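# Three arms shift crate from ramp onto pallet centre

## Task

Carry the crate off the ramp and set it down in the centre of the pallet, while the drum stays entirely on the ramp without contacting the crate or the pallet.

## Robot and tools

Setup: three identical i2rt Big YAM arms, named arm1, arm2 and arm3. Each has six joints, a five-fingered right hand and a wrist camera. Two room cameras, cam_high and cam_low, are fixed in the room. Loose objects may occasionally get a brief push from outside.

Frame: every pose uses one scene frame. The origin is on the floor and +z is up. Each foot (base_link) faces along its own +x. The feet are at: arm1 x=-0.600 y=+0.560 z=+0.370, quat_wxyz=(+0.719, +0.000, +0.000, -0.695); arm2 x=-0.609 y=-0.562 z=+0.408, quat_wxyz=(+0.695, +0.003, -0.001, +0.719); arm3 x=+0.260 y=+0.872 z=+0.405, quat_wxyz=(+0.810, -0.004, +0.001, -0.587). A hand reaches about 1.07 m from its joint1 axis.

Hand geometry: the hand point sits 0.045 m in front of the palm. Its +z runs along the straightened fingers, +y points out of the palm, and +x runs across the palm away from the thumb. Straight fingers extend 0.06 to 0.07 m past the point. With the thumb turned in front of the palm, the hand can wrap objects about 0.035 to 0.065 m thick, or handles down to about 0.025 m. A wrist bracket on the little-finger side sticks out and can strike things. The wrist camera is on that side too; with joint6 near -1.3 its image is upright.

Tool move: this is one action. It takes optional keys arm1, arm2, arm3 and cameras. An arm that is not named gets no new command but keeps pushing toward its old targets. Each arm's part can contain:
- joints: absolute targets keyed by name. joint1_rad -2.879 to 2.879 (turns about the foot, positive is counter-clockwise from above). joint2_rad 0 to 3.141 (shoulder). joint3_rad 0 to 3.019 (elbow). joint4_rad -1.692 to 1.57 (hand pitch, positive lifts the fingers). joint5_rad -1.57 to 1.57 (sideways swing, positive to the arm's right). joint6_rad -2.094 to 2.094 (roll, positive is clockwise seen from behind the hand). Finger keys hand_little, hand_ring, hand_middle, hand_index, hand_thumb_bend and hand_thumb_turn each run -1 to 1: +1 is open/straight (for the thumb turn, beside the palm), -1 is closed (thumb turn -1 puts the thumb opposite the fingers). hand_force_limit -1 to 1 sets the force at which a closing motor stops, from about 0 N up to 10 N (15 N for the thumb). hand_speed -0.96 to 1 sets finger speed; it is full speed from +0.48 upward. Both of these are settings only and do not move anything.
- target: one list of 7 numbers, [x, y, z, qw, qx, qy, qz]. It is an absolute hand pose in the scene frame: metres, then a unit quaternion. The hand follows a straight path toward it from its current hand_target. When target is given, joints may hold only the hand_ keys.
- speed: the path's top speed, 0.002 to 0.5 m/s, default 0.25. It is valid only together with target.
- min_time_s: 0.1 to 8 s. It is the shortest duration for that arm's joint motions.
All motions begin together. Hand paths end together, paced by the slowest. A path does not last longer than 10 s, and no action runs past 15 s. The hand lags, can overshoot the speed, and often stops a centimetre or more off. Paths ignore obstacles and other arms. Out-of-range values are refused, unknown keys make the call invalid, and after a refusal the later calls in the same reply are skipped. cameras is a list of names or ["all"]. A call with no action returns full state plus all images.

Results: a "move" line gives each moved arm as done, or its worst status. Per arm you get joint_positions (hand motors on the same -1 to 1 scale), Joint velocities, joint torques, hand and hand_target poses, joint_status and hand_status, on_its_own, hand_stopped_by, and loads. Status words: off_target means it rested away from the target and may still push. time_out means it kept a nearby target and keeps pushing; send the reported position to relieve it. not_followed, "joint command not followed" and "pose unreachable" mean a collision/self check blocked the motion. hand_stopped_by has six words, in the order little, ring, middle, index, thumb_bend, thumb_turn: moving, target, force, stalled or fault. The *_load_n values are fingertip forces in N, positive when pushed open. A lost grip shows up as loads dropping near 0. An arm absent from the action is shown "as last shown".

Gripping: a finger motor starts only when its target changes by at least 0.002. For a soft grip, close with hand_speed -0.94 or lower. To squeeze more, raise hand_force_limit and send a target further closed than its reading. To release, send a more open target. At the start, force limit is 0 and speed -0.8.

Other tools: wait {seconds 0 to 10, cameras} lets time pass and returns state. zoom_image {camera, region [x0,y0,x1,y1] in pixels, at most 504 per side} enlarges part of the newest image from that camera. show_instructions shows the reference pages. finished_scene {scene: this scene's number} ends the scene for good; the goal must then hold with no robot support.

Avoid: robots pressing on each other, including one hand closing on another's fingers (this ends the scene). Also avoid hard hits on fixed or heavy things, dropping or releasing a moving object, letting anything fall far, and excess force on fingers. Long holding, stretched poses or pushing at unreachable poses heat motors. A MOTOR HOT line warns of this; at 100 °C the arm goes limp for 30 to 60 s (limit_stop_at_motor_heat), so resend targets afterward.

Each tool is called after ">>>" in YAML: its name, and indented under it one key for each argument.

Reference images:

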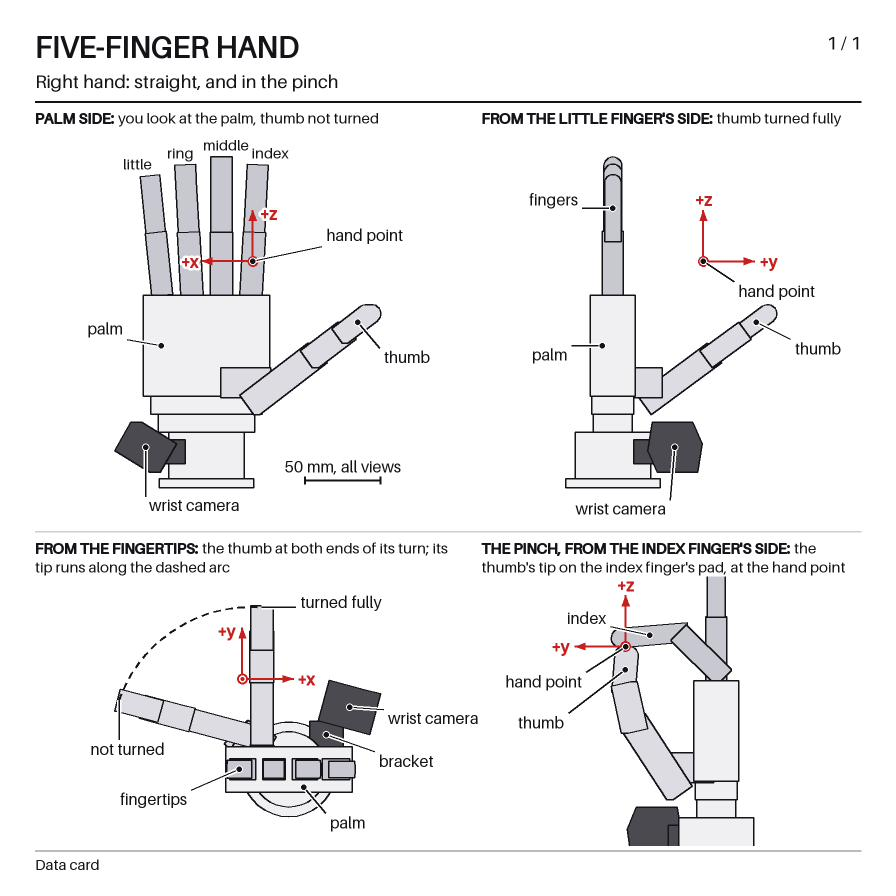

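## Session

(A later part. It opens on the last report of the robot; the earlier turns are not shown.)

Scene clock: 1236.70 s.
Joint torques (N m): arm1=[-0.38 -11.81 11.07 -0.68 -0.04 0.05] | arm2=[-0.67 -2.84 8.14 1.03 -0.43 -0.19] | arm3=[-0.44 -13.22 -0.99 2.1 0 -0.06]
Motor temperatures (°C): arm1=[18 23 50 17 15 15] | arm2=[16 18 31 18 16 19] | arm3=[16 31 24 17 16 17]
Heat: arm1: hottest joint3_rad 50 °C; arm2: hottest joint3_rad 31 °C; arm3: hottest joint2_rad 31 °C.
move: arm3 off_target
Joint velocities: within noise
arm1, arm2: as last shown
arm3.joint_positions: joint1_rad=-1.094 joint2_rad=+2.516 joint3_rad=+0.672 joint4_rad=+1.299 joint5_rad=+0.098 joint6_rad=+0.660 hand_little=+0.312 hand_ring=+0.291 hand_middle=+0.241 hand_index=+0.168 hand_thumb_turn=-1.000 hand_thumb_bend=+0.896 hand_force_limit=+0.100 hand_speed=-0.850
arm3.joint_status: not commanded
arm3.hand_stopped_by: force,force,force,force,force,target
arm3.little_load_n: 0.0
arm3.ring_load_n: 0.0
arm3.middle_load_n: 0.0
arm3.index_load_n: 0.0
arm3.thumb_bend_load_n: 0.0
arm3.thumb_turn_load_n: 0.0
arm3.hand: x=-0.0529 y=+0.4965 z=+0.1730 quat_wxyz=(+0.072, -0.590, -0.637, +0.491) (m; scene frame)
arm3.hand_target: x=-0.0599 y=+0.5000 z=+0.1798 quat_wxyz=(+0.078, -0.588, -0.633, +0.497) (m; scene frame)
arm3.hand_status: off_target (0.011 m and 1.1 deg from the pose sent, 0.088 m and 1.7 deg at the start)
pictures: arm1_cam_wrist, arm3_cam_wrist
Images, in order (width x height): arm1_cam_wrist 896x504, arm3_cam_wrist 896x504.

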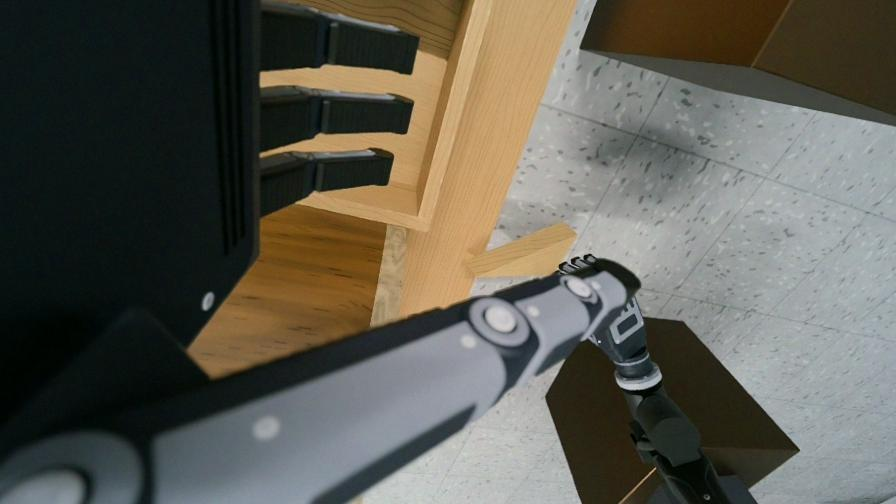

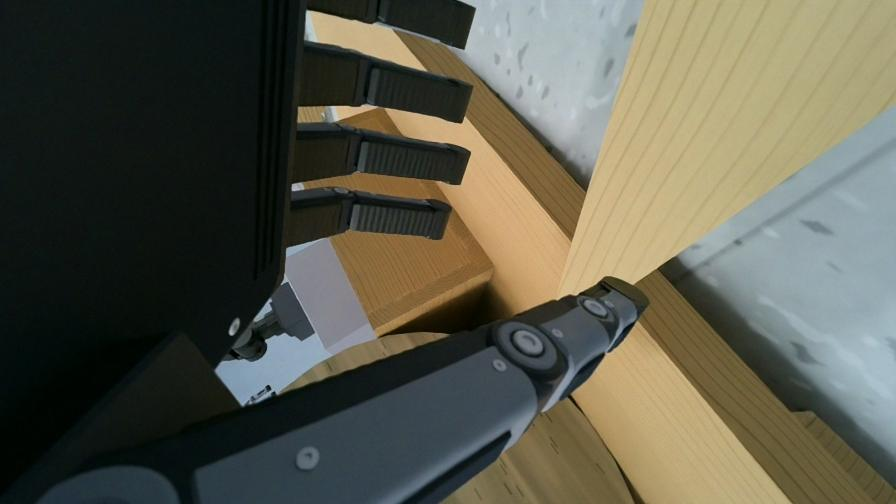

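>>> move:
  arm3: {"target": [-0.055, 0.49, 0.1, -0.0778, 0.5883, 0.633, -0.4968], "speed": 0.15, "joints": {"hand_little": 0.65, "hand_ring": 0.6, "hand_middle": 0.55, "hand_index": 0.5, "hand_thumb_bend": 1.0, "hand_speed": 0.0}}
  cameras: ["arm3_cam_wrist"]

Scene clock: 1262.93 s.
Joint torques (N m): arm1=[-0.03 -11.81 11.15 -0.69 -0.06 0.04] | arm2=[-0.62 -2.78 8.1 1.06 -0.43 -0.2] | arm3=[2.08 -12.34 -0.58 2.45 0.23 0.1]
Motor temperatures (°C): arm1=[18 23 50 17 15 15] | arm2=[16 18 32 18 16 19] | arm3=[16 30 24 17 16 17]
Heat: arm1: hottest joint3_rad 50 °C; arm2: hottest joint3_rad 32 °C; arm3: hottest joint2_rad 30 °C.
move: arm3 done
Joint velocities: within noise
arm1, arm2: as last shown
arm2.thumb_bend_load_n: -0.5
arm3.joint_positions: joint1_rad=-1.094 joint2_rad=+2.739 joint3_rad=+0.828 joint4_rad=+1.366 joint5_rad=+0.120 joint6_rad=+0.660 hand_little=+0.650 hand_ring=+0.600 hand_middle=+0.550 hand_index=+0.500 hand_thumb_turn=-1.000 hand_thumb_bend=+1.000 hand_force_limit=+0.100 hand_speed=+0.000
arm3.joint_status: all done
arm3.hand_stopped_by: target,target,target,target,target,target
arm3.little_load_n: 0.0
arm3.ring_load_n: 0.0
arm3.middle_load_n: 0.0
arm3.index_load_n: 0.0
arm3.thumb_bend_load_n: 0.0
arm3.thumb_turn_load_n: 0.0
arm3.hand: x=-0.0593 y=+0.4963 z=+0.0992 quat_wxyz=(+0.082, -0.593, -0.633, +0.490) (m; scene frame)
arm3.hand_target: x=-0.0550 y=+0.4902 z=+0.1000 quat_wxyz=(+0.078, -0.589, -0.633, +0.497) (m; scene frame)
arm3.hand_status: done (0.008 m and 1.1 deg from the pose sent, 0.073 m and 1.1 deg at the start)
pictures: arm3_cam_wrist
Images, in order (width x height): arm3_cam_wrist 896x504.

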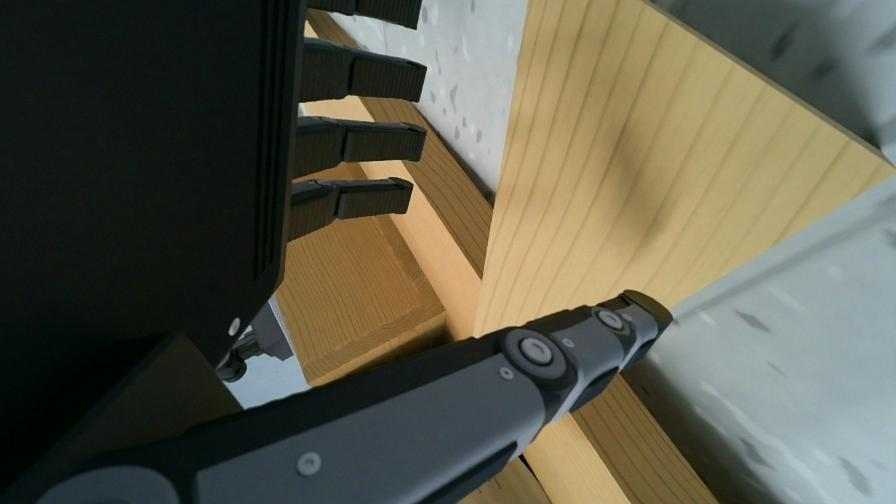

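>>> move:
  arm3: {"target": [-0.037, 0.482, 0.088, -0.0778, 0.5883, 0.633, -0.4968], "speed": 0.12}
  cameras: ["arm3_cam_wrist"]

Scene clock: 1310.83 s.
Joint torques (N m): arm1=[-0.38 -11.81 11.18 -0.75 -0.04 0.03] | arm2=[-0.56 -2.84 8.12 1.01 -0.43 -0.2] | arm3=[1.96 -11.87 -0.7 2.45 0.26 0.16]
Motor temperatures (°C): arm1=[18 23 50 17 15 15] | arm2=[16 18 32 18 16 19] | arm3=[16 29 24 18 15 17]
Heat: arm1: hottest joint3_rad 50 °C; arm2: hottest joint3_rad 32 °C; arm3: hottest joint2_rad 29 °C.
move: arm3 done
Joint velocities: within noise
arm1: as last shown
arm2.joint_positions: joint1_rad=-1.343 joint2_rad=+1.175 joint3_rad=+0.765 joint4_rad=-0.930 joint5_rad=-0.696 joint6_rad=-1.219 hand_little=+0.500 hand_ring=+0.500 hand_middle=+0.500 hand_index=+0.500 hand_thumb_turn=-1.000 hand_thumb_bend=+1.000 hand_force_limit=+0.000 hand_speed=+0.000
arm2.joint_status: not commanded
arm2.hand_stopped_by: target,target,target,target,target,target
arm2.little_load_n: 0.0
arm2.ring_load_n: 0.0
arm2.middle_load_n: 0.0
arm2.index_load_n: -0.5
arm2.thumb_bend_load_n: 0.0
arm2.thumb_turn_load_n: 0.0
arm2.hand: x=-0.3436 y=-0.3996 z=+0.5048 quat_wxyz=(-0.358, +0.934, -0.003, -0.001) (m; scene frame)
arm2.hand_target: x=-0.3401 y=-0.4000 z=+0.5001 quat_wxyz=(-0.358, +0.934, +0.000, +0.000) (m; scene frame)
arm2.hand_status: not commanded
arm3.joint_positions: joint1_rad=-1.034 joint2_rad=+2.775 joint3_rad=+0.842 joint4_rad=+1.387 joint5_rad=+0.169 joint6_rad=+0.683 hand_little=+0.650 hand_ring=+0.600 hand_middle=+0.550 hand_index=+0.500 hand_thumb_turn=-1.000 hand_thumb_bend=+1.000 hand_force_limit=+0.100 hand_speed=+0.000
arm3.joint_status: not commanded
arm3.hand_stopped_by: target,target,target,target,target,target
arm3.little_load_n: 0.0
arm3.ring_load_n: 0.0
arm3.middle_load_n: 0.0
arm3.index_load_n: 0.0
arm3.thumb_bend_load_n: 0.0
arm3.thumb_turn_load_n: 0.0
arm3.hand: x=-0.0419 y=+0.4859 z=+0.0889 quat_wxyz=(+0.083, -0.590, -0.635, +0.491) (m; scene frame)
arm3.hand_target: x=-0.0370 y=+0.4821 z=+0.0880 quat_wxyz=(+0.078, -0.588, -0.633, +0.497) (m; scene frame)
arm3.hand_status: done (0.006 m and 0.9 deg from the pose sent, 0.029 m and 1.1 deg at the start)
pictures: arm3_cam_wrist
Images, in order (width x height): arm3_cam_wrist 896x504.

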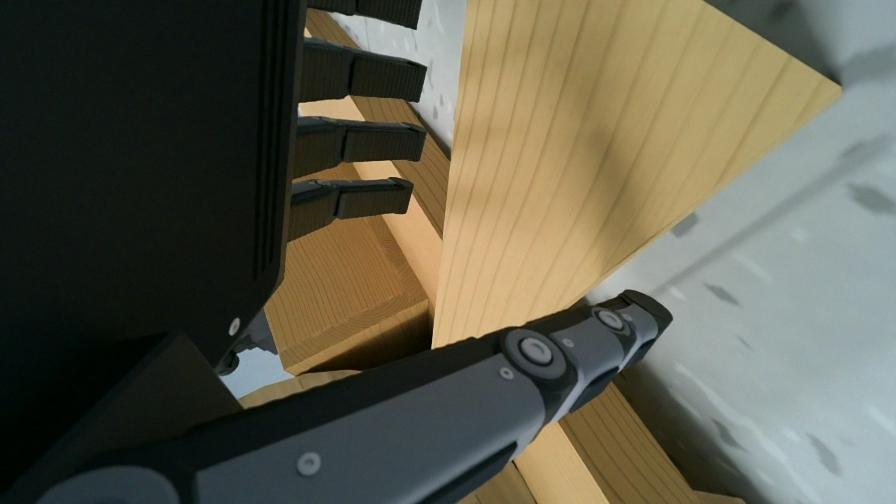

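>>> move:
  arm3: {"target": [-0.039, 0.479, 0.079, -0.0778, 0.5883, 0.633, -0.4968], "speed": 0.12}

>>> move:
  arm3: {"joints": {"hand_little": -0.3, "hand_ring": -0.3, "hand_middle": -0.3, "hand_index": -0.3, "hand_thumb_bend": 0.86, "hand_speed": -0.87, "hand_force_limit": -0.1}}
  cameras: ["arm3_cam_wrist"]

Scene clock: 1318.60 s.
Joint torques (N m): arm1=[-0.26 -11.52 11.18 -0.64 -0.04 0.05] | arm2=[-0.62 -2.78 8.1 1.06 -0.43 -0.2] | arm3=[2.02 -11.87 -0.65 2.19 0.25 0.16]
Motor temperatures (°C): arm1=[18 23 50 17 15 15] | arm2=[16 18 32 18 16 19] | arm3=[16 29 24 18 15 17]
Heat: arm1: hottest joint3_rad 50 °C; arm2: hottest joint3_rad 32 °C; arm3: hottest joint2_rad 29 °C.
move: arm3 done
Joint velocities: within noise
arm1, arm2: as last shown
arm1.middle_load_n: 0.5
arm2.index_load_n: 0.0
arm3.joint_positions: joint1_rad=-1.034 joint2_rad=+2.794 joint3_rad=+0.869 joint4_rad=+1.387 joint5_rad=+0.170 joint6_rad=+0.684 hand_little=+0.650 hand_ring=+0.600 hand_middle=+0.550 hand_index=+0.500 hand_thumb_turn=-1.000 hand_thumb_bend=+1.000 hand_force_limit=+0.100 hand_speed=+0.000
arm3.joint_status: not commanded
arm3.hand_stopped_by: target,target,target,target,target,target
arm3.little_load_n: 0.0
arm3.ring_load_n: 0.0
arm3.middle_load_n: 0.0
arm3.index_load_n: 0.0
arm3.thumb_bend_load_n: 0.0
arm3.thumb_turn_load_n: 0.0
arm3.hand: x=-0.0456 y=+0.4820 z=+0.0823 quat_wxyz=(+0.083, -0.589, -0.633, +0.495) (m; scene frame)
arm3.hand_target: x=-0.0390 y=+0.4791 z=+0.0791 quat_wxyz=(+0.078, -0.588, -0.633, +0.497) (m; scene frame)
arm3.hand_status: done (0.008 m and 0.7 deg from the pose sent, 0.013 m and 0.9 deg at the start)
pictures: none

Scene clock: 1321.43 s.
Joint torques (N m): arm1=[-0.26 -11.75 11.21 -0.68 -0.03 0.04] | arm2=[-0.62 -2.84 8.13 1.03 -0.43 -0.2] | arm3=[1.9 -12.1 -0.66 2.18 0.18 0.15]
Motor temperatures (°C): arm1=[18 23 50 17 15 15] | arm2=[16 18 32 18 16 19] | arm3=[16 30 24 18 15 17]
Heat: arm1: hottest joint3_rad 50 °C; arm2: hottest joint3_rad 32 °C; arm3: hottest joint2_rad 30 °C.
move: arm3 off_target
Joint velocities: within noise
arm1.joint_positions: joint1_rad=+0.590 joint2_rad=+1.713 joint3_rad=+1.465 joint4_rad=-1.356 joint5_rad=+0.002 joint6_rad=+0.627 hand_little=+0.500 hand_ring=+0.500 hand_middle=+0.500 hand_index=+0.500 hand_thumb_turn=-1.000 hand_thumb_bend=+1.000 hand_force_limit=+0.000 hand_speed=+0.000
arm1.joint_status: not commanded
arm1.hand_stopped_by: target,target,target,target,target,target
arm1.little_load_n: 0.0
arm1.ring_load_n: 0.0
arm1.middle_load_n: 0.0
arm1.index_load_n: 0.0
arm1.thumb_bend_load_n: 0.0
arm1.thumb_turn_load_n: 0.0
arm1.hand: x=-0.2748 y=+0.2107 z=+0.5048 quat_wxyz=(+0.011, -0.001, -1.000, -0.013) (m; scene frame)
arm1.hand_target: x=-0.2606 y=+0.2007 z=+0.5202 quat_wxyz=(-0.001, +0.000, -1.000, +0.000) (m; scene frame)
arm1.hand_status: not commanded
arm2: as last shown
arm3.joint_positions: joint1_rad=-1.034 joint2_rad=+2.797 joint3_rad=+0.869 joint4_rad=+1.387 joint5_rad=+0.172 joint6_rad=+0.685 hand_little=+0.291 hand_ring=+0.264 hand_middle=+0.238 hand_index=+0.153 hand_thumb_turn=-1.000 hand_thumb_bend=+0.864 hand_force_limit=-0.100 hand_speed=-0.870
arm3.joint_status: hand_little off_target (ended at +0.291, target -0.300); hand_ring off_target (ended at +0.264, target -0.300); hand_middle off_target (ended at +0.238, target -0.300); hand_index off_target (ended at +0.153, target -0.300); the others done
arm3.hand_stopped_by: force,force,force,force,force,target
arm3.little_load_n: 5.5
arm3.ring_load_n: 1.5
arm3.middle_load_n: 0.0
arm3.index_load_n: 8.0
arm3.thumb_bend_load_n: 13.0
arm3.thumb_turn_load_n: 4.0
arm3.hand: x=-0.0447 y=+0.4829 z=+0.0809 quat_wxyz=(+0.083, -0.590, -0.633, +0.493) (m; scene frame)
arm3.hand_target: x=-0.0389 y=+0.4792 z=+0.0790 quat_wxyz=(+0.078, -0.588, -0.633, +0.497) (m; scene frame)
arm3.hand_status: not commanded
pictures: arm3_cam_wrist
Images, in order (width x height): arm3_cam_wrist 896x504.

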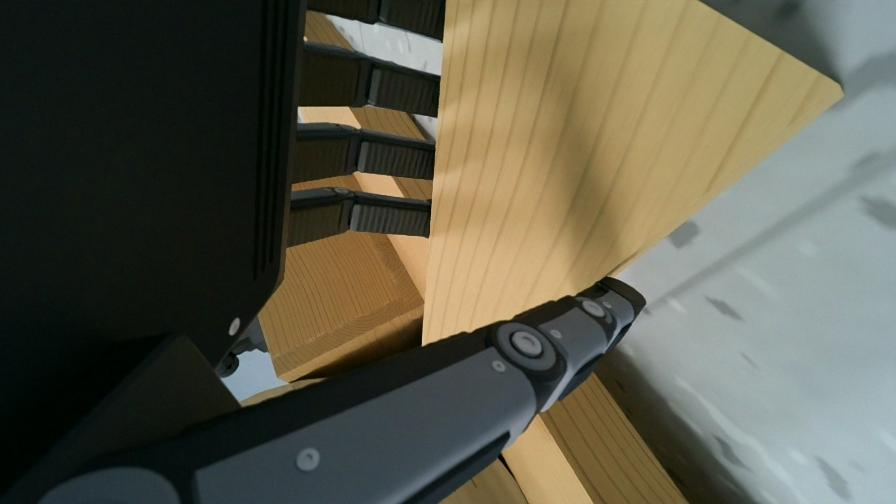

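>>> move:
  arm3: {"joints": {"hand_little": 0.36}}

>>> move:
  arm3: {"target": [-0.035, 0.487, 0.115, -0.0778, 0.5883, 0.633, -0.4968], "speed": 0.05}
  cameras: ["arm3_cam_wrist"]

Scene clock: 1327.53 s.
Joint torques (N m): arm1=[-0.5 -11.93 11.08 -0.77 -0.03 0.05] | arm2=[-0.62 -2.84 8.1 1.02 -0.43 -0.19] | arm3=[1.96 -12.04 -0.66 2.21 0.18 0.15]
Motor temperatures (°C): arm1=[18 23 50 17 15 15] | arm2=[16 18 32 18 16 19] | arm3=[16 30 24 18 15 17]
Heat: arm1: hottest joint3_rad 50 °C; arm2: hottest joint3_rad 32 °C; arm3: hottest joint2_rad 30 °C.
move: arm3 done
Joint velocities: within noise
arm1, arm2: as last shown
arm3.joint_positions: joint1_rad=-1.034 joint2_rad=+2.797 joint3_rad=+0.869 joint4_rad=+1.387 joint5_rad=+0.172 joint6_rad=+0.685 hand_little=+0.360 hand_ring=+0.264 hand_middle=+0.238 hand_index=+0.153 hand_thumb_turn=-1.000 hand_thumb_bend=+0.864 hand_force_limit=-0.100 hand_speed=-0.870
arm3.joint_status: all done
arm3.hand_stopped_by: target,force,force,force,force,target
arm3.little_load_n: 0.0
arm3.ring_load_n: 3.5
arm3.middle_load_n: 0.0
arm3.index_load_n: 9.5
arm3.thumb_bend_load_n: 11.5
arm3.thumb_turn_load_n: 2.5
arm3.hand: x=-0.0447 y=+0.4829 z=+0.0809 quat_wxyz=(+0.083, -0.590, -0.633, +0.493) (m; scene frame)
arm3.hand_target: x=-0.0389 y=+0.4792 z=+0.0790 quat_wxyz=(+0.078, -0.588, -0.633, +0.497) (m; scene frame)
arm3.hand_status: not commanded
pictures: none

Scene clock: 1328.87 s.
Joint torques (N m): arm1=[-0.21 -11.69 11.19 -0.66 -0.05 0.03] | arm2=[-0.62 -2.96 8.12 1.03 -0.43 -0.19] | arm3=[1.44 -14.15 -1.84 2.36 0.01 0.11]
Motor temperatures (°C): arm1=[18 23 50 17 15 15] | arm2=[16 18 32 18 16 19] | arm3=[16 30 24 18 15 17]
Heat: arm1: hottest joint3_rad 50 °C; arm2: hottest joint3_rad 32 °C; arm3: hottest joint2_rad 30 °C.
move: arm3 off_target
Joint velocities: within noise
arm1, arm2: as last shown
arm3.joint_positions: joint1_rad=-1.034 joint2_rad=+2.739 joint3_rad=+0.786 joint4_rad=+1.387 joint5_rad=+0.170 joint6_rad=+0.685 hand_little=+0.360 hand_ring=+0.264 hand_middle=+0.238 hand_index=+0.153 hand_thumb_turn=-1.000 hand_thumb_bend=+0.864 hand_force_limit=-0.100 hand_speed=-0.870
arm3.joint_status: not commanded
arm3.hand_stopped_by: target,force,force,force,force,target
arm3.little_load_n: 0.0
arm3.ring_load_n: 4.5
arm3.middle_load_n: 0.0
arm3.index_load_n: 9.0
arm3.thumb_bend_load_n: 12.0
arm3.thumb_turn_load_n: 1.0
arm3.hand: x=-0.0327 y=+0.4960 z=+0.1006 quat_wxyz=(+0.083, -0.593, -0.639, +0.483) (m; scene frame)
arm3.hand_target: x=-0.0349 y=+0.4871 z=+0.1147 quat_wxyz=(+0.078, -0.588, -0.633, +0.497) (m; scene frame)
arm3.hand_status: off_target (0.017 m and 1.9 deg from the pose sent, 0.036 m and 0.8 deg at the start)
pictures: arm3_cam_wrist
Images, in order (width x height): arm3_cam_wrist 896x504.

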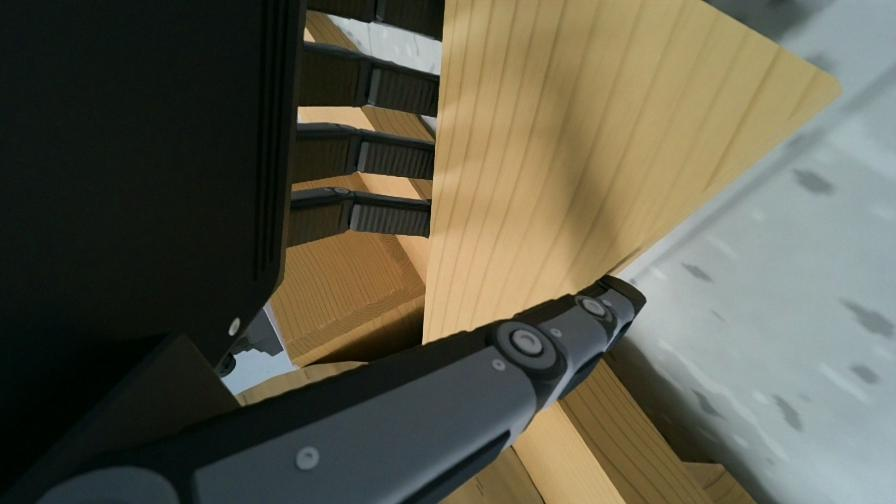

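Holding well. Continue lifting.

>>> move:
  arm3: {"target": [-0.03, 0.5, 0.18, -0.0778, 0.5883, 0.633, -0.4968], "speed": 0.06}
  cameras: ["arm3_cam_wrist"]

Scene clock: 1333.73 s.
Joint torques (N m): arm1=[-0.15 -11.52 11.12 -0.72 -0.05 0.04] | arm2=[-0.62 -2.84 8.13 1.03 -0.43 -0.19] | arm3=[0.15 -13.51 -1.52 1.59 0 0.05]
Motor temperatures (°C): arm1=[18 23 50 17 15 15] | arm2=[16 18 32 18 16 19] | arm3=[16 30 24 18 15 17]
Heat: arm1: hottest joint3_rad 50 °C; arm2: hottest joint3_rad 32 °C; arm3: hottest joint2_rad 30 °C.
move: arm3 off_target
Joint velocities: within noise
arm1, arm2: as last shown
arm2.ring_load_n: 0.5
arm3.joint_positions: joint1_rad=-1.034 joint2_rad=+2.546 joint3_rad=+0.627 joint4_rad=+1.371 joint5_rad=+0.157 joint6_rad=+0.684 hand_little=+0.360 hand_ring=+0.264 hand_middle=+0.238 hand_index=+0.153 hand_thumb_turn=-1.000 hand_thumb_bend=+0.864 hand_force_limit=-0.100 hand_speed=-0.870
arm3.joint_status: not commanded
arm3.hand_stopped_by: target,force,force,force,force,target
arm3.little_load_n: -0.5
arm3.ring_load_n: 4.5
arm3.middle_load_n: 0.0
arm3.index_load_n: 9.0
arm3.thumb_bend_load_n: 12.0
arm3.thumb_turn_load_n: 1.0
arm3.hand: x=-0.0245 y=+0.5013 z=+0.1702 quat_wxyz=(+0.077, -0.588, -0.638, +0.491) (m; scene frame)
arm3.hand_target: x=-0.0301 y=+0.4999 z=+0.1799 quat_wxyz=(+0.078, -0.588, -0.633, +0.497) (m; scene frame)
arm3.hand_status: off_target (0.011 m and 0.9 deg from the pose sent, 0.080 m and 1.9 deg at the start)
pictures: arm3_cam_wrist
Images, in order (width x height): arm3_cam_wrist 896x504.

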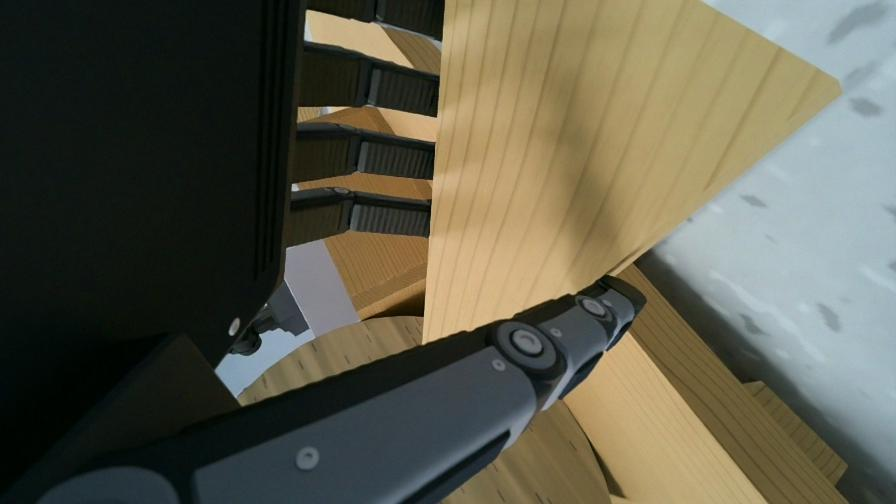

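>>> move:
  arm3: {"target": [-0.04, 0.48, 0.2, -0.274, 0.567, 0.7, -0.337], "speed": 0.15}
  cameras: ["arm3_cam_wrist", "arm1_cam_wrist"]

>>> zoom_image:
  camera: "arm1_cam_wrist"
  region: [440, 190, 640, 310]

Scene clock: 1344.33 s.
Joint torques (N m): arm1=[-0.21 -11.58 11.21 -0.7 -0.05 0.04] | arm2=[-0.56 -2.78 8.12 1.05 -0.44 -0.2] | arm3=[1.9 -14.04 2.78 0.88 0.79 -0.01]
Motor temperatures (°C): arm1=[18 23 50 17 15 15] | arm2=[16 18 32 18 16 19] | arm3=[16 30 24 18 15 17]
Heat: arm1: hottest joint3_rad 50 °C; arm2: hottest joint3_rad 32 °C; arm3: hottest joint2_rad 30 °C.
move: arm3 off_target
Joint velocities: within noise
arm1, arm2: as last shown
arm2.ring_load_n: 0.0
arm3.joint_positions: joint1_rad=-0.848 joint2_rad=+2.225 joint3_rad=+0.725 joint4_rad=+0.577 joint5_rad=+0.617 joint6_rad=+0.617 hand_little=+0.360 hand_ring=+0.264 hand_middle=+0.238 hand_index=+0.153 hand_thumb_turn=-1.000 hand_thumb_bend=+0.864 hand_force_limit=-0.100 hand_speed=-0.870
arm3.joint_status: not commanded
arm3.hand_stopped_by: target,force,force,force,force,target
arm3.little_load_n: 0.0
arm3.ring_load_n: 4.0
arm3.middle_load_n: 0.0
arm3.index_load_n: 9.0
arm3.thumb_bend_load_n: 12.0
arm3.thumb_turn_load_n: 1.5
arm3.hand: x=-0.0355 y=+0.4986 z=+0.1865 quat_wxyz=(+0.276, -0.571, -0.704, +0.320) (m; scene frame)
arm3.hand_target: x=-0.0397 y=+0.4802 z=+0.2000 quat_wxyz=(+0.274, -0.567, -0.700, +0.337) (m; scene frame)
arm3.hand_status: off_target (0.023 m and 2.1 deg from the pose sent, 0.040 m and 29.6 deg at the start)
pictures: arm1_cam_wrist, arm3_cam_wrist
Images, in order (width x height): arm1_cam_wrist 896x504, arm3_cam_wrist 896x504.

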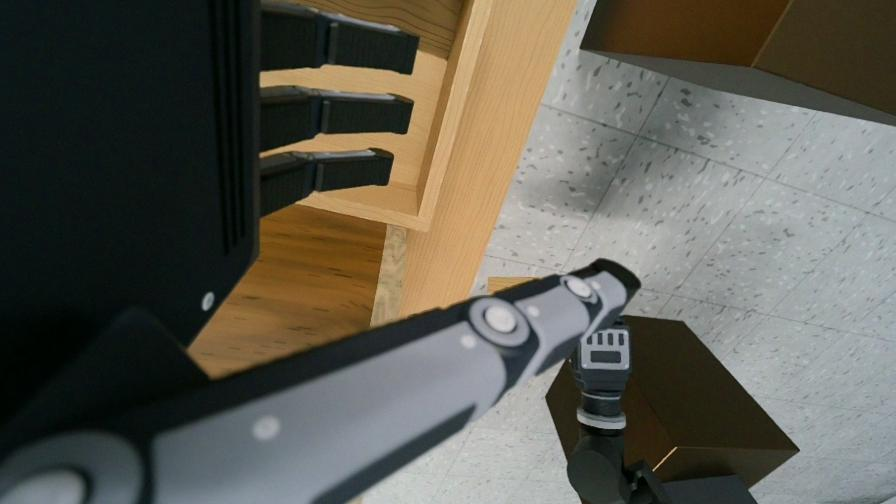

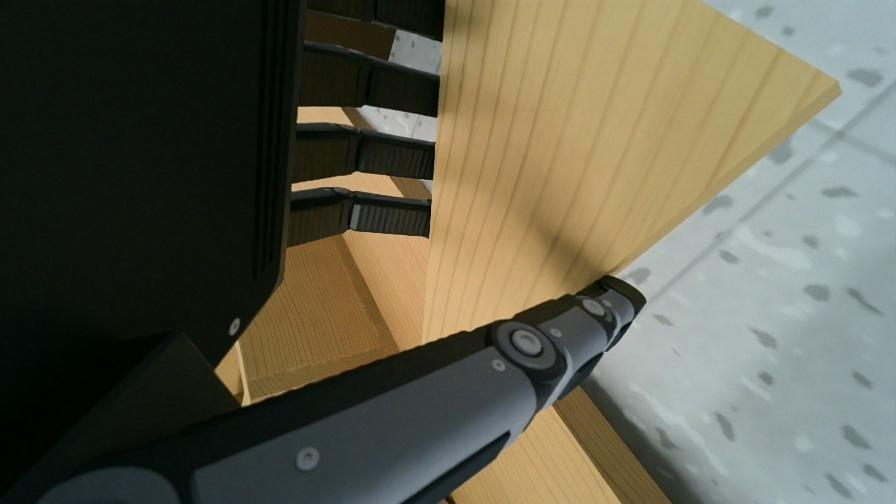

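Scaled by 2.520 from the camera's 896x504 image, which has a finer 1280x720 frame.

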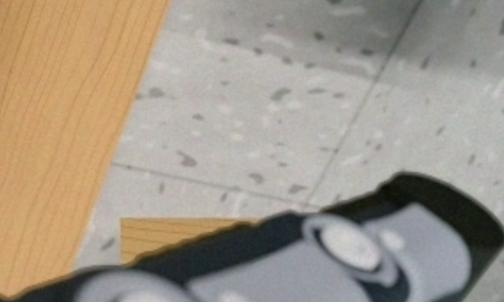

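>>> move:
  arm3: {"target": [-0.107, 0.39, 0.128, -0.274, 0.567, 0.7, -0.337], "speed": 0.1}
  cameras: ["arm3_cam_wrist", "arm1_cam_wrist"]

>>> zoom_image:
  camera: "arm1_cam_wrist"
  region: [360, 180, 560, 292]

Scene clock: 1359.87 s.
Joint torques (N m): arm1=[-0.26 -11.69 11.14 -0.73 -0.05 0.07] | arm2=[-0.67 -2.9 8.1 1.03 -0.43 -0.19] | arm3=[-0.26 -15.5 4.55 0.85 0.58 -0.08]
Motor temperatures (°C): arm1=[18 24 50 17 15 15] | arm2=[16 18 32 18 16 19] | arm3=[16 30 24 17 16 17]
Heat: arm1: hottest joint3_rad 50 °C; arm2: hottest joint3_rad 32 °C; arm3: hottest joint2_rad 30 °C.
move: arm3 off_target
Joint velocities: within noise
arm1, arm2: as last shown
arm3.joint_positions: joint1_rad=-0.848 joint2_rad=+2.462 joint3_rad=+1.116 joint4_rad=+0.459 joint5_rad=+0.604 joint6_rad=+0.598 hand_little=+0.360 hand_ring=+0.264 hand_middle=+0.238 hand_index=+0.153 hand_thumb_turn=-1.000 hand_thumb_bend=+0.864 hand_force_limit=-0.100 hand_speed=-0.870
arm3.joint_status: not commanded
arm3.hand_stopped_by: target,force,force,force,force,target
arm3.little_load_n: 0.0
arm3.ring_load_n: 4.0
arm3.middle_load_n: 0.0
arm3.index_load_n: 9.0
arm3.thumb_bend_load_n: 12.0
arm3.thumb_turn_load_n: 1.5
arm3.hand: x=-0.0943 y=+0.3952 z=+0.1259 quat_wxyz=(+0.271, -0.565, -0.704, +0.333) (m; scene frame)
arm3.hand_target: x=-0.1067 y=+0.3903 z=+0.1282 quat_wxyz=(+0.274, -0.567, -0.700, +0.337) (m; scene frame)
arm3.hand_status: off_target (0.014 m and 0.8 deg from the pose sent, 0.143 m and 2.1 deg at the start)
pictures: arm1_cam_wrist, arm3_cam_wrist
Images, in order (width x height): arm1_cam_wrist 896x504, arm3_cam_wrist 896x504.

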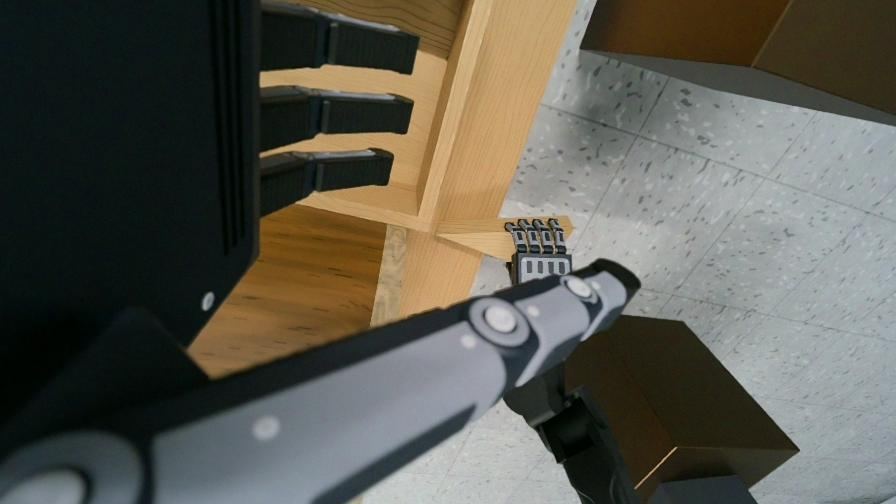

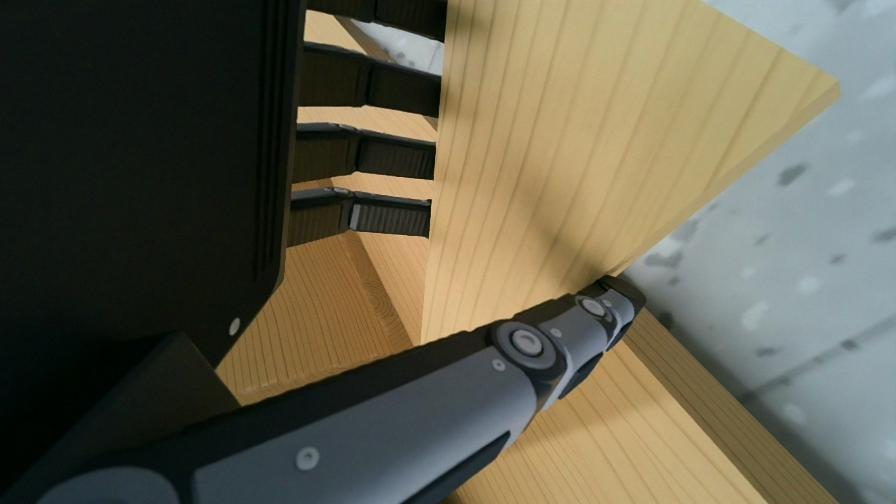

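Scaled by 2.520 from the camera's 896x504 image, which has a finer 1280x720 frame.

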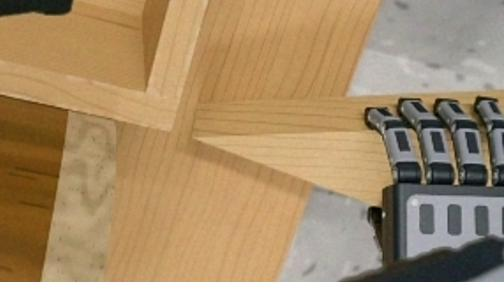

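>>> move:
  arm3: {"target": [-0.107, 0.387, 0.112, -0.274, 0.567, 0.7, -0.337], "speed": 0.06}

>>> move:
  arm3: {"target": [-0.107, 0.387, 0.105, -0.274, 0.567, 0.7, -0.337], "speed": 0.04}
  cameras: ["arm3_cam_wrist", "arm1_cam_wrist"]

>>> zoom_image:
  camera: "arm1_cam_wrist"
  region: [400, 190, 500, 270]

Scene clock: 1381.07 s.
Joint torques (N m): arm1=[-0.26 -11.69 11.22 -0.68 -0.06 0.01] | arm2=[-0.67 -2.78 8.14 1.05 -0.43 -0.19] | arm3=[0.03 -15.44 4.48 1.42 0.57 -0.05]
Motor temperatures (°C): arm1=[18 24 51 17 15 15] | arm2=[16 18 32 18 16 19] | arm3=[16 32 25 17 16 17]
Heat: arm1: hottest joint3_rad 51 °C; arm2: hottest joint3_rad 32 °C; arm3: hottest joint2_rad 32 °C.
move: arm3 off_target
Joint velocities: within noise
arm1: as last shown
arm2.joint_positions: joint1_rad=-1.343 joint2_rad=+1.175 joint3_rad=+0.765 joint4_rad=-0.930 joint5_rad=-0.696 joint6_rad=-1.219 hand_little=+0.500 hand_ring=+0.500 hand_middle=+0.500 hand_index=+0.500 hand_thumb_turn=-1.000 hand_thumb_bend=+1.000 hand_force_limit=+0.000 hand_speed=+0.000
arm2.joint_status: not commanded
arm2.hand_stopped_by: target,target,target,target,target,target
arm2.little_load_n: 0.0
arm2.ring_load_n: 0.0
arm2.middle_load_n: 0.0
arm2.index_load_n: 0.0
arm2.thumb_bend_load_n: 0.0
arm2.thumb_turn_load_n: 0.5
arm2.hand: x=-0.3436 y=-0.3996 z=+0.5048 quat_wxyz=(-0.358, +0.934, -0.003, -0.001) (m; scene frame)
arm2.hand_target: x=-0.3401 y=-0.4000 z=+0.5001 quat_wxyz=(-0.358, +0.934, +0.000, +0.000) (m; scene frame)
arm2.hand_status: not commanded
arm3.joint_positions: joint1_rad=-0.848 joint2_rad=+2.502 joint3_rad=+1.145 joint4_rad=+0.459 joint5_rad=+0.607 joint6_rad=+0.598 hand_little=+0.360 hand_ring=+0.264 hand_middle=+0.238 hand_index=+0.153 hand_thumb_turn=-1.000 hand_thumb_bend=+0.864 hand_force_limit=-0.100 hand_speed=-0.870
arm3.joint_status: not commanded
arm3.hand_stopped_by: target,force,force,force,force,target
arm3.little_load_n: 0.0
arm3.ring_load_n: 1.5
arm3.middle_load_n: 0.0
arm3.index_load_n: 10.0
arm3.thumb_bend_load_n: 9.5
arm3.thumb_turn_load_n: -1.0
arm3.hand: x=-0.0951 y=+0.3949 z=+0.1101 quat_wxyz=(+0.273, -0.565, -0.706, +0.328) (m; scene frame)
arm3.hand_target: x=-0.1069 y=+0.3871 z=+0.1125 quat_wxyz=(+0.274, -0.567, -0.700, +0.337) (m; scene frame)
arm3.hand_status: off_target (0.014 m and 1.2 deg from the pose sent, 0.021 m and 0.8 deg at the start)
pictures: none

Scene clock: 1382.03 s.
Joint torques (N m): arm1=[0.03 -11.46 11.17 -0.68 -0.04 0.06] | arm2=[-0.62 -2.84 8.14 1.02 -0.44 -0.2] | arm3=[0.03 -14.74 4.59 1.78 0.49 -0.01]
Motor temperatures (°C): arm1=[18 24 51 17 15 15] | arm2=[16 18 32 18 16 19] | arm3=[16 32 25 17 16 17]
Heat: arm1: hottest joint3_rad 51 °C; arm2: hottest joint3_rad 32 °C; arm3: hottest joint2_rad 32 °C.
move: arm3 off_target
Joint velocities: within noise
arm1, arm2: as last shown
arm2.thumb_turn_load_n: 0.0
arm3.joint_positions: joint1_rad=-0.848 joint2_rad=+2.508 joint3_rad=+1.154 joint4_rad=+0.459 joint5_rad=+0.609 joint6_rad=+0.594 hand_little=+0.360 hand_ring=+0.264 hand_middle=+0.238 hand_index=+0.153 hand_thumb_turn=-1.000 hand_thumb_bend=+0.864 hand_force_limit=-0.100 hand_speed=-0.870
arm3.joint_status: not commanded
arm3.hand_stopped_by: target,force,force,force,force,target
arm3.little_load_n: 0.0
arm3.ring_load_n: 4.5
arm3.middle_load_n: 0.0
arm3.index_load_n: 2.5
arm3.thumb_bend_load_n: 7.0
arm3.thumb_turn_load_n: 0.0
arm3.hand: x=-0.0966 y=+0.3934 z=+0.1083 quat_wxyz=(+0.274, -0.564, -0.706, +0.329) (m; scene frame)
arm3.hand_target: x=-0.1067 y=+0.3873 z=+0.1054 quat_wxyz=(+0.274, -0.567, -0.700, +0.337) (m; scene frame)
arm3.hand_status: off_target (0.013 m and 1.3 deg from the pose sent, 0.015 m and 1.3 deg at the start)
pictures: arm1_cam_wrist, arm3_cam_wrist
Images, in order (width x height): arm1_cam_wrist 896x504, arm3_cam_wrist 896x504.

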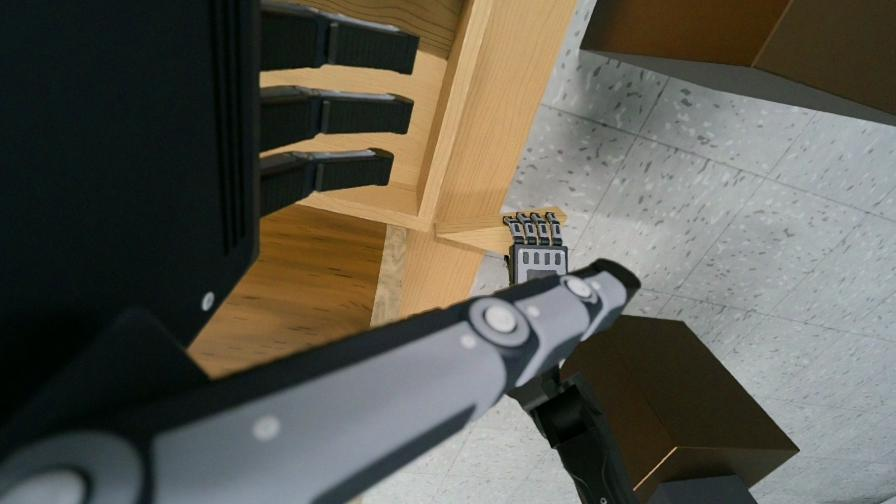

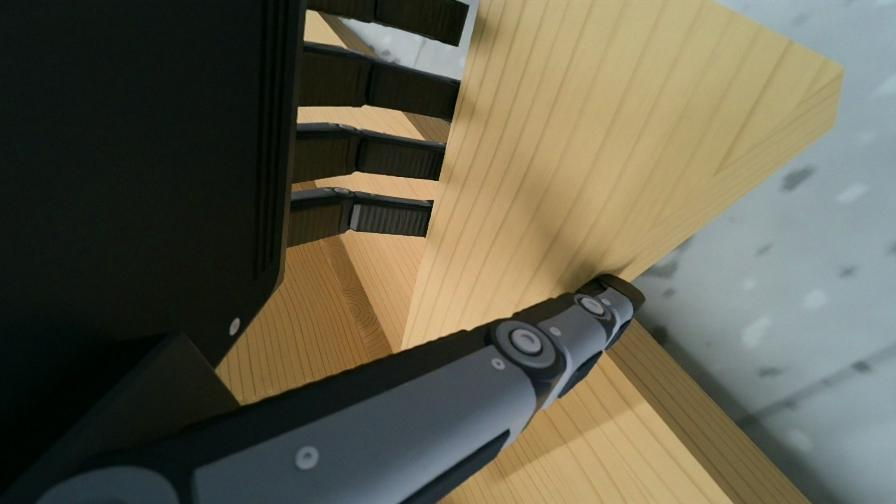

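Scaled by 5.040 from the camera's 896x504 image, which has a finer 1280x720 frame.

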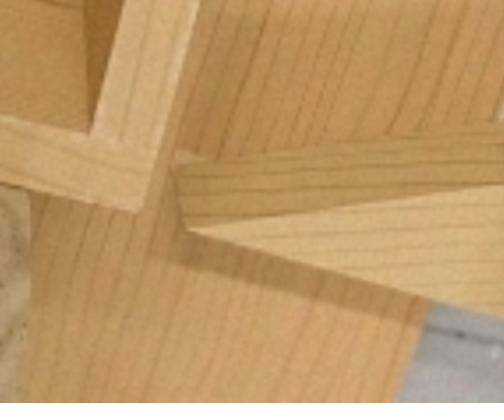

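>>> move:
  arm3: {"target": [-0.1067,0.3873,0.1195,-0.274,0.567,0.700,-0.337], "speed": 0.05}
  cameras: ["arm1_cam_wrist","arm3_cam_wrist"]

Scene clock: 1429.40 s.
Joint torques (N m): arm1=[-0.21 -11.63 11.17 -0.65 -0.07 0.06] | arm2=[-0.56 -2.78 8.12 1.06 -0.43 -0.19] | arm3=[-0.03 -17.32 3.04 1.06 0.5 -0.01]
Motor temperatures (°C): arm1=[18 24 51 17 15 15] | arm2=[16 18 32 18 16 19] | arm3=[16 34 25 17 16 17]
Heat: arm1: hottest joint3_rad 51 °C; arm2: hottest joint3_rad 32 °C; arm3: hottest joint2_rad 34 °C.
move: arm3 off_target
Joint velocities: within noise
arm1.joint_positions: joint1_rad=+0.590 joint2_rad=+1.713 joint3_rad=+1.465 joint4_rad=-1.356 joint5_rad=+0.002 joint6_rad=+0.627 hand_little=+0.500 hand_ring=+0.500 hand_middle=+0.500 hand_index=+0.500 hand_thumb_turn=-1.000 hand_thumb_bend=+1.000 hand_force_limit=+0.000 hand_speed=+0.000
arm1.joint_status: not commanded
arm1.hand_stopped_by: target,target,target,target,target,target
arm1.little_load_n: 0.0
arm1.ring_load_n: 0.0
arm1.middle_load_n: 0.0
arm1.index_load_n: 0.0
arm1.thumb_bend_load_n: 0.0
arm1.thumb_turn_load_n: 0.0
arm1.hand: x=-0.2748 y=+0.2107 z=+0.5048 quat_wxyz=(+0.011, -0.001, -1.000, -0.013) (m; scene frame)
arm1.hand_target: x=-0.2606 y=+0.2007 z=+0.5202 quat_wxyz=(-0.001, +0.000, -1.000, +0.000) (m; scene frame)
arm1.hand_status: not commanded
arm2: as last shown
arm3.joint_positions: joint1_rad=-0.848 joint2_rad=+2.508 joint3_rad=+1.154 joint4_rad=+0.459 joint5_rad=+0.609 joint6_rad=+0.593 hand_little=+0.360 hand_ring=+0.264 hand_middle=+0.238 hand_index=+0.153 hand_thumb_turn=-1.000 hand_thumb_bend=+0.864 hand_force_limit=-0.100 hand_speed=-0.870
arm3.joint_status: not commanded
arm3.hand_stopped_by: target,force,force,force,force,target
arm3.little_load_n: 0.0
arm3.ring_load_n: 4.5
arm3.middle_load_n: 0.0
arm3.index_load_n: 2.0
arm3.thumb_bend_load_n: 7.0
arm3.thumb_turn_load_n: -0.5
arm3.hand: x=-0.0966 y=+0.3935 z=+0.1083 quat_wxyz=(+0.274, -0.564, -0.706, +0.329) (m; scene frame)
arm3.hand_target: x=-0.1065 y=+0.3875 z=+0.1194 quat_wxyz=(+0.274, -0.567, -0.700, +0.337) (m; scene frame)
arm3.hand_status: off_target (0.016 m and 1.3 deg from the pose sent, 0.016 m and 1.3 deg at the start)
pictures: arm1_cam_wrist, arm3_cam_wrist
Images, in order (width x height): arm1_cam_wrist 896x504, arm3_cam_wrist 896x504.

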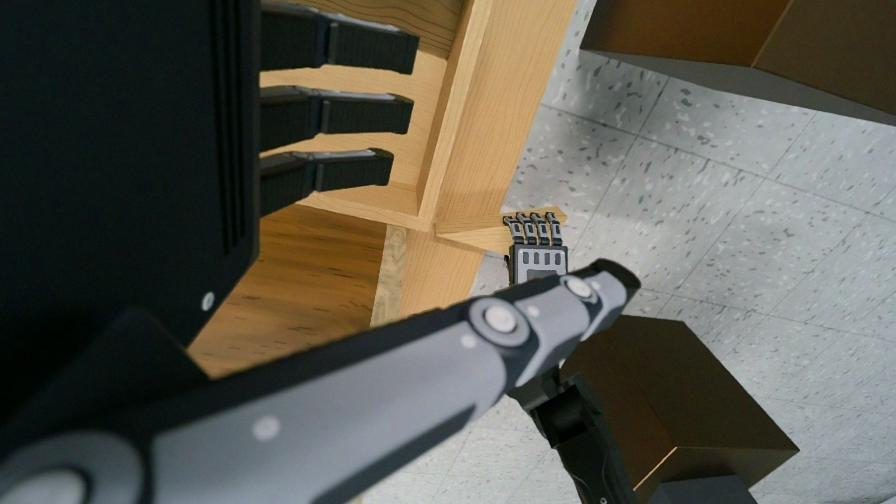

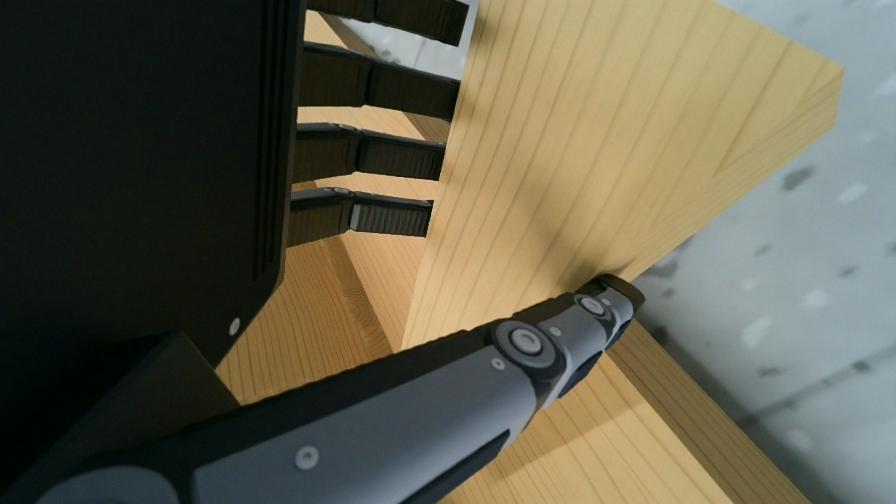

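>>> move:
  arm3: {"target": [-0.1067,0.345,0.120,-0.274,0.567,0.700,-0.337], "speed": 0.05}
  cameras: ["arm1_cam_wrist","arm3_cam_wrist"]

Scene clock: 1439.20 s.
Joint torques (N m): arm1=[-0.26 -11.34 11.15 -0.68 -0.07 0.03] | arm2=[-0.67 -2.84 8.12 1.02 -0.43 -0.19] | arm3=[1.85 -16.32 5.23 0.84 0.8 0.13]
Motor temperatures (°C): arm1=[18 24 51 17 15 15] | arm2=[16 18 32 18 16 19] | arm3=[16 34 25 17 16 17]
Heat: arm1: hottest joint3_rad 51 °C; arm2: hottest joint3_rad 32 °C; arm3: hottest joint2_rad 34 °C.
move: arm3 off_target
Joint velocities: within noise
arm1, arm2: as last shown
arm3.joint_positions: joint1_rad=-0.830 joint2_rad=+2.509 joint3_rad=+1.247 joint4_rad=+0.349 joint5_rad=+0.627 joint6_rad=+0.619 hand_little=+0.360 hand_ring=+0.264 hand_middle=+0.238 hand_index=+0.153 hand_thumb_turn=-1.000 hand_thumb_bend=+0.864 hand_force_limit=-0.100 hand_speed=-0.870
arm3.joint_status: not commanded
arm3.hand_stopped_by: target,force,force,force,force,target
arm3.little_load_n: 0.0
arm3.ring_load_n: 3.5
arm3.middle_load_n: 0.0
arm3.index_load_n: 2.5
arm3.thumb_bend_load_n: 6.0
arm3.thumb_turn_load_n: 1.5
arm3.hand: x=-0.1056 y=+0.3614 z=+0.1165 quat_wxyz=(+0.277, -0.567, -0.704, +0.326) (m; scene frame)
arm3.hand_target: x=-0.1064 y=+0.3453 z=+0.1204 quat_wxyz=(+0.274, -0.567, -0.700, +0.337) (m; scene frame)
arm3.hand_status: off_target (0.017 m and 1.3 deg from the pose sent, 0.051 m and 1.3 deg at the start)
pictures: arm1_cam_wrist, arm3_cam_wrist
Images, in order (width x height): arm1_cam_wrist 896x504, arm3_cam_wrist 896x504.

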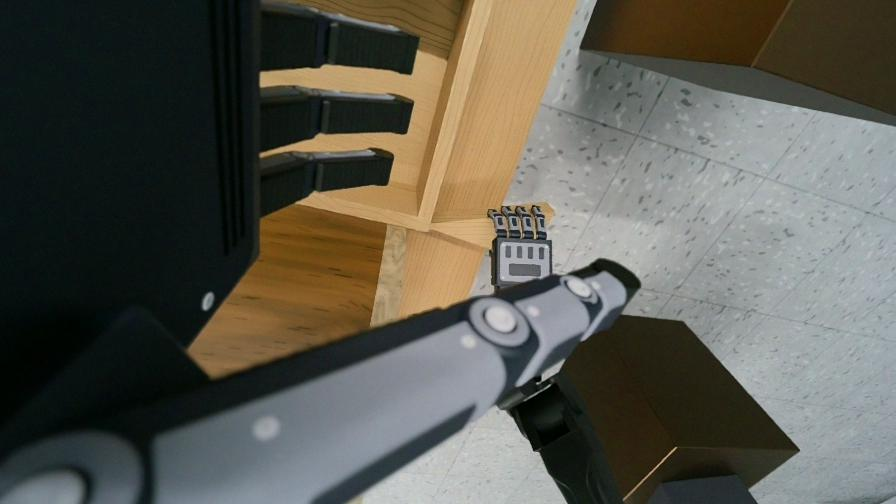

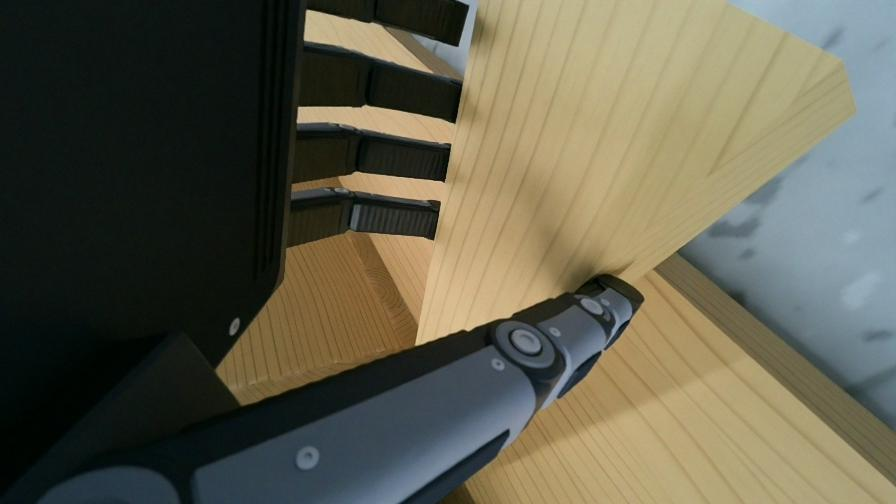

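>>> zoom_image:
  camera: "arm1_cam_wrist"
  region: [370, 160, 590, 284]

Scaled by 2.291 from the camera's 896x504 image, which has a finer 1280x720 frame.

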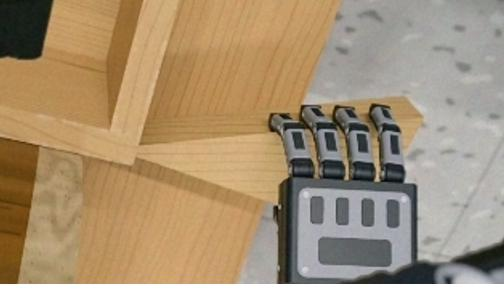

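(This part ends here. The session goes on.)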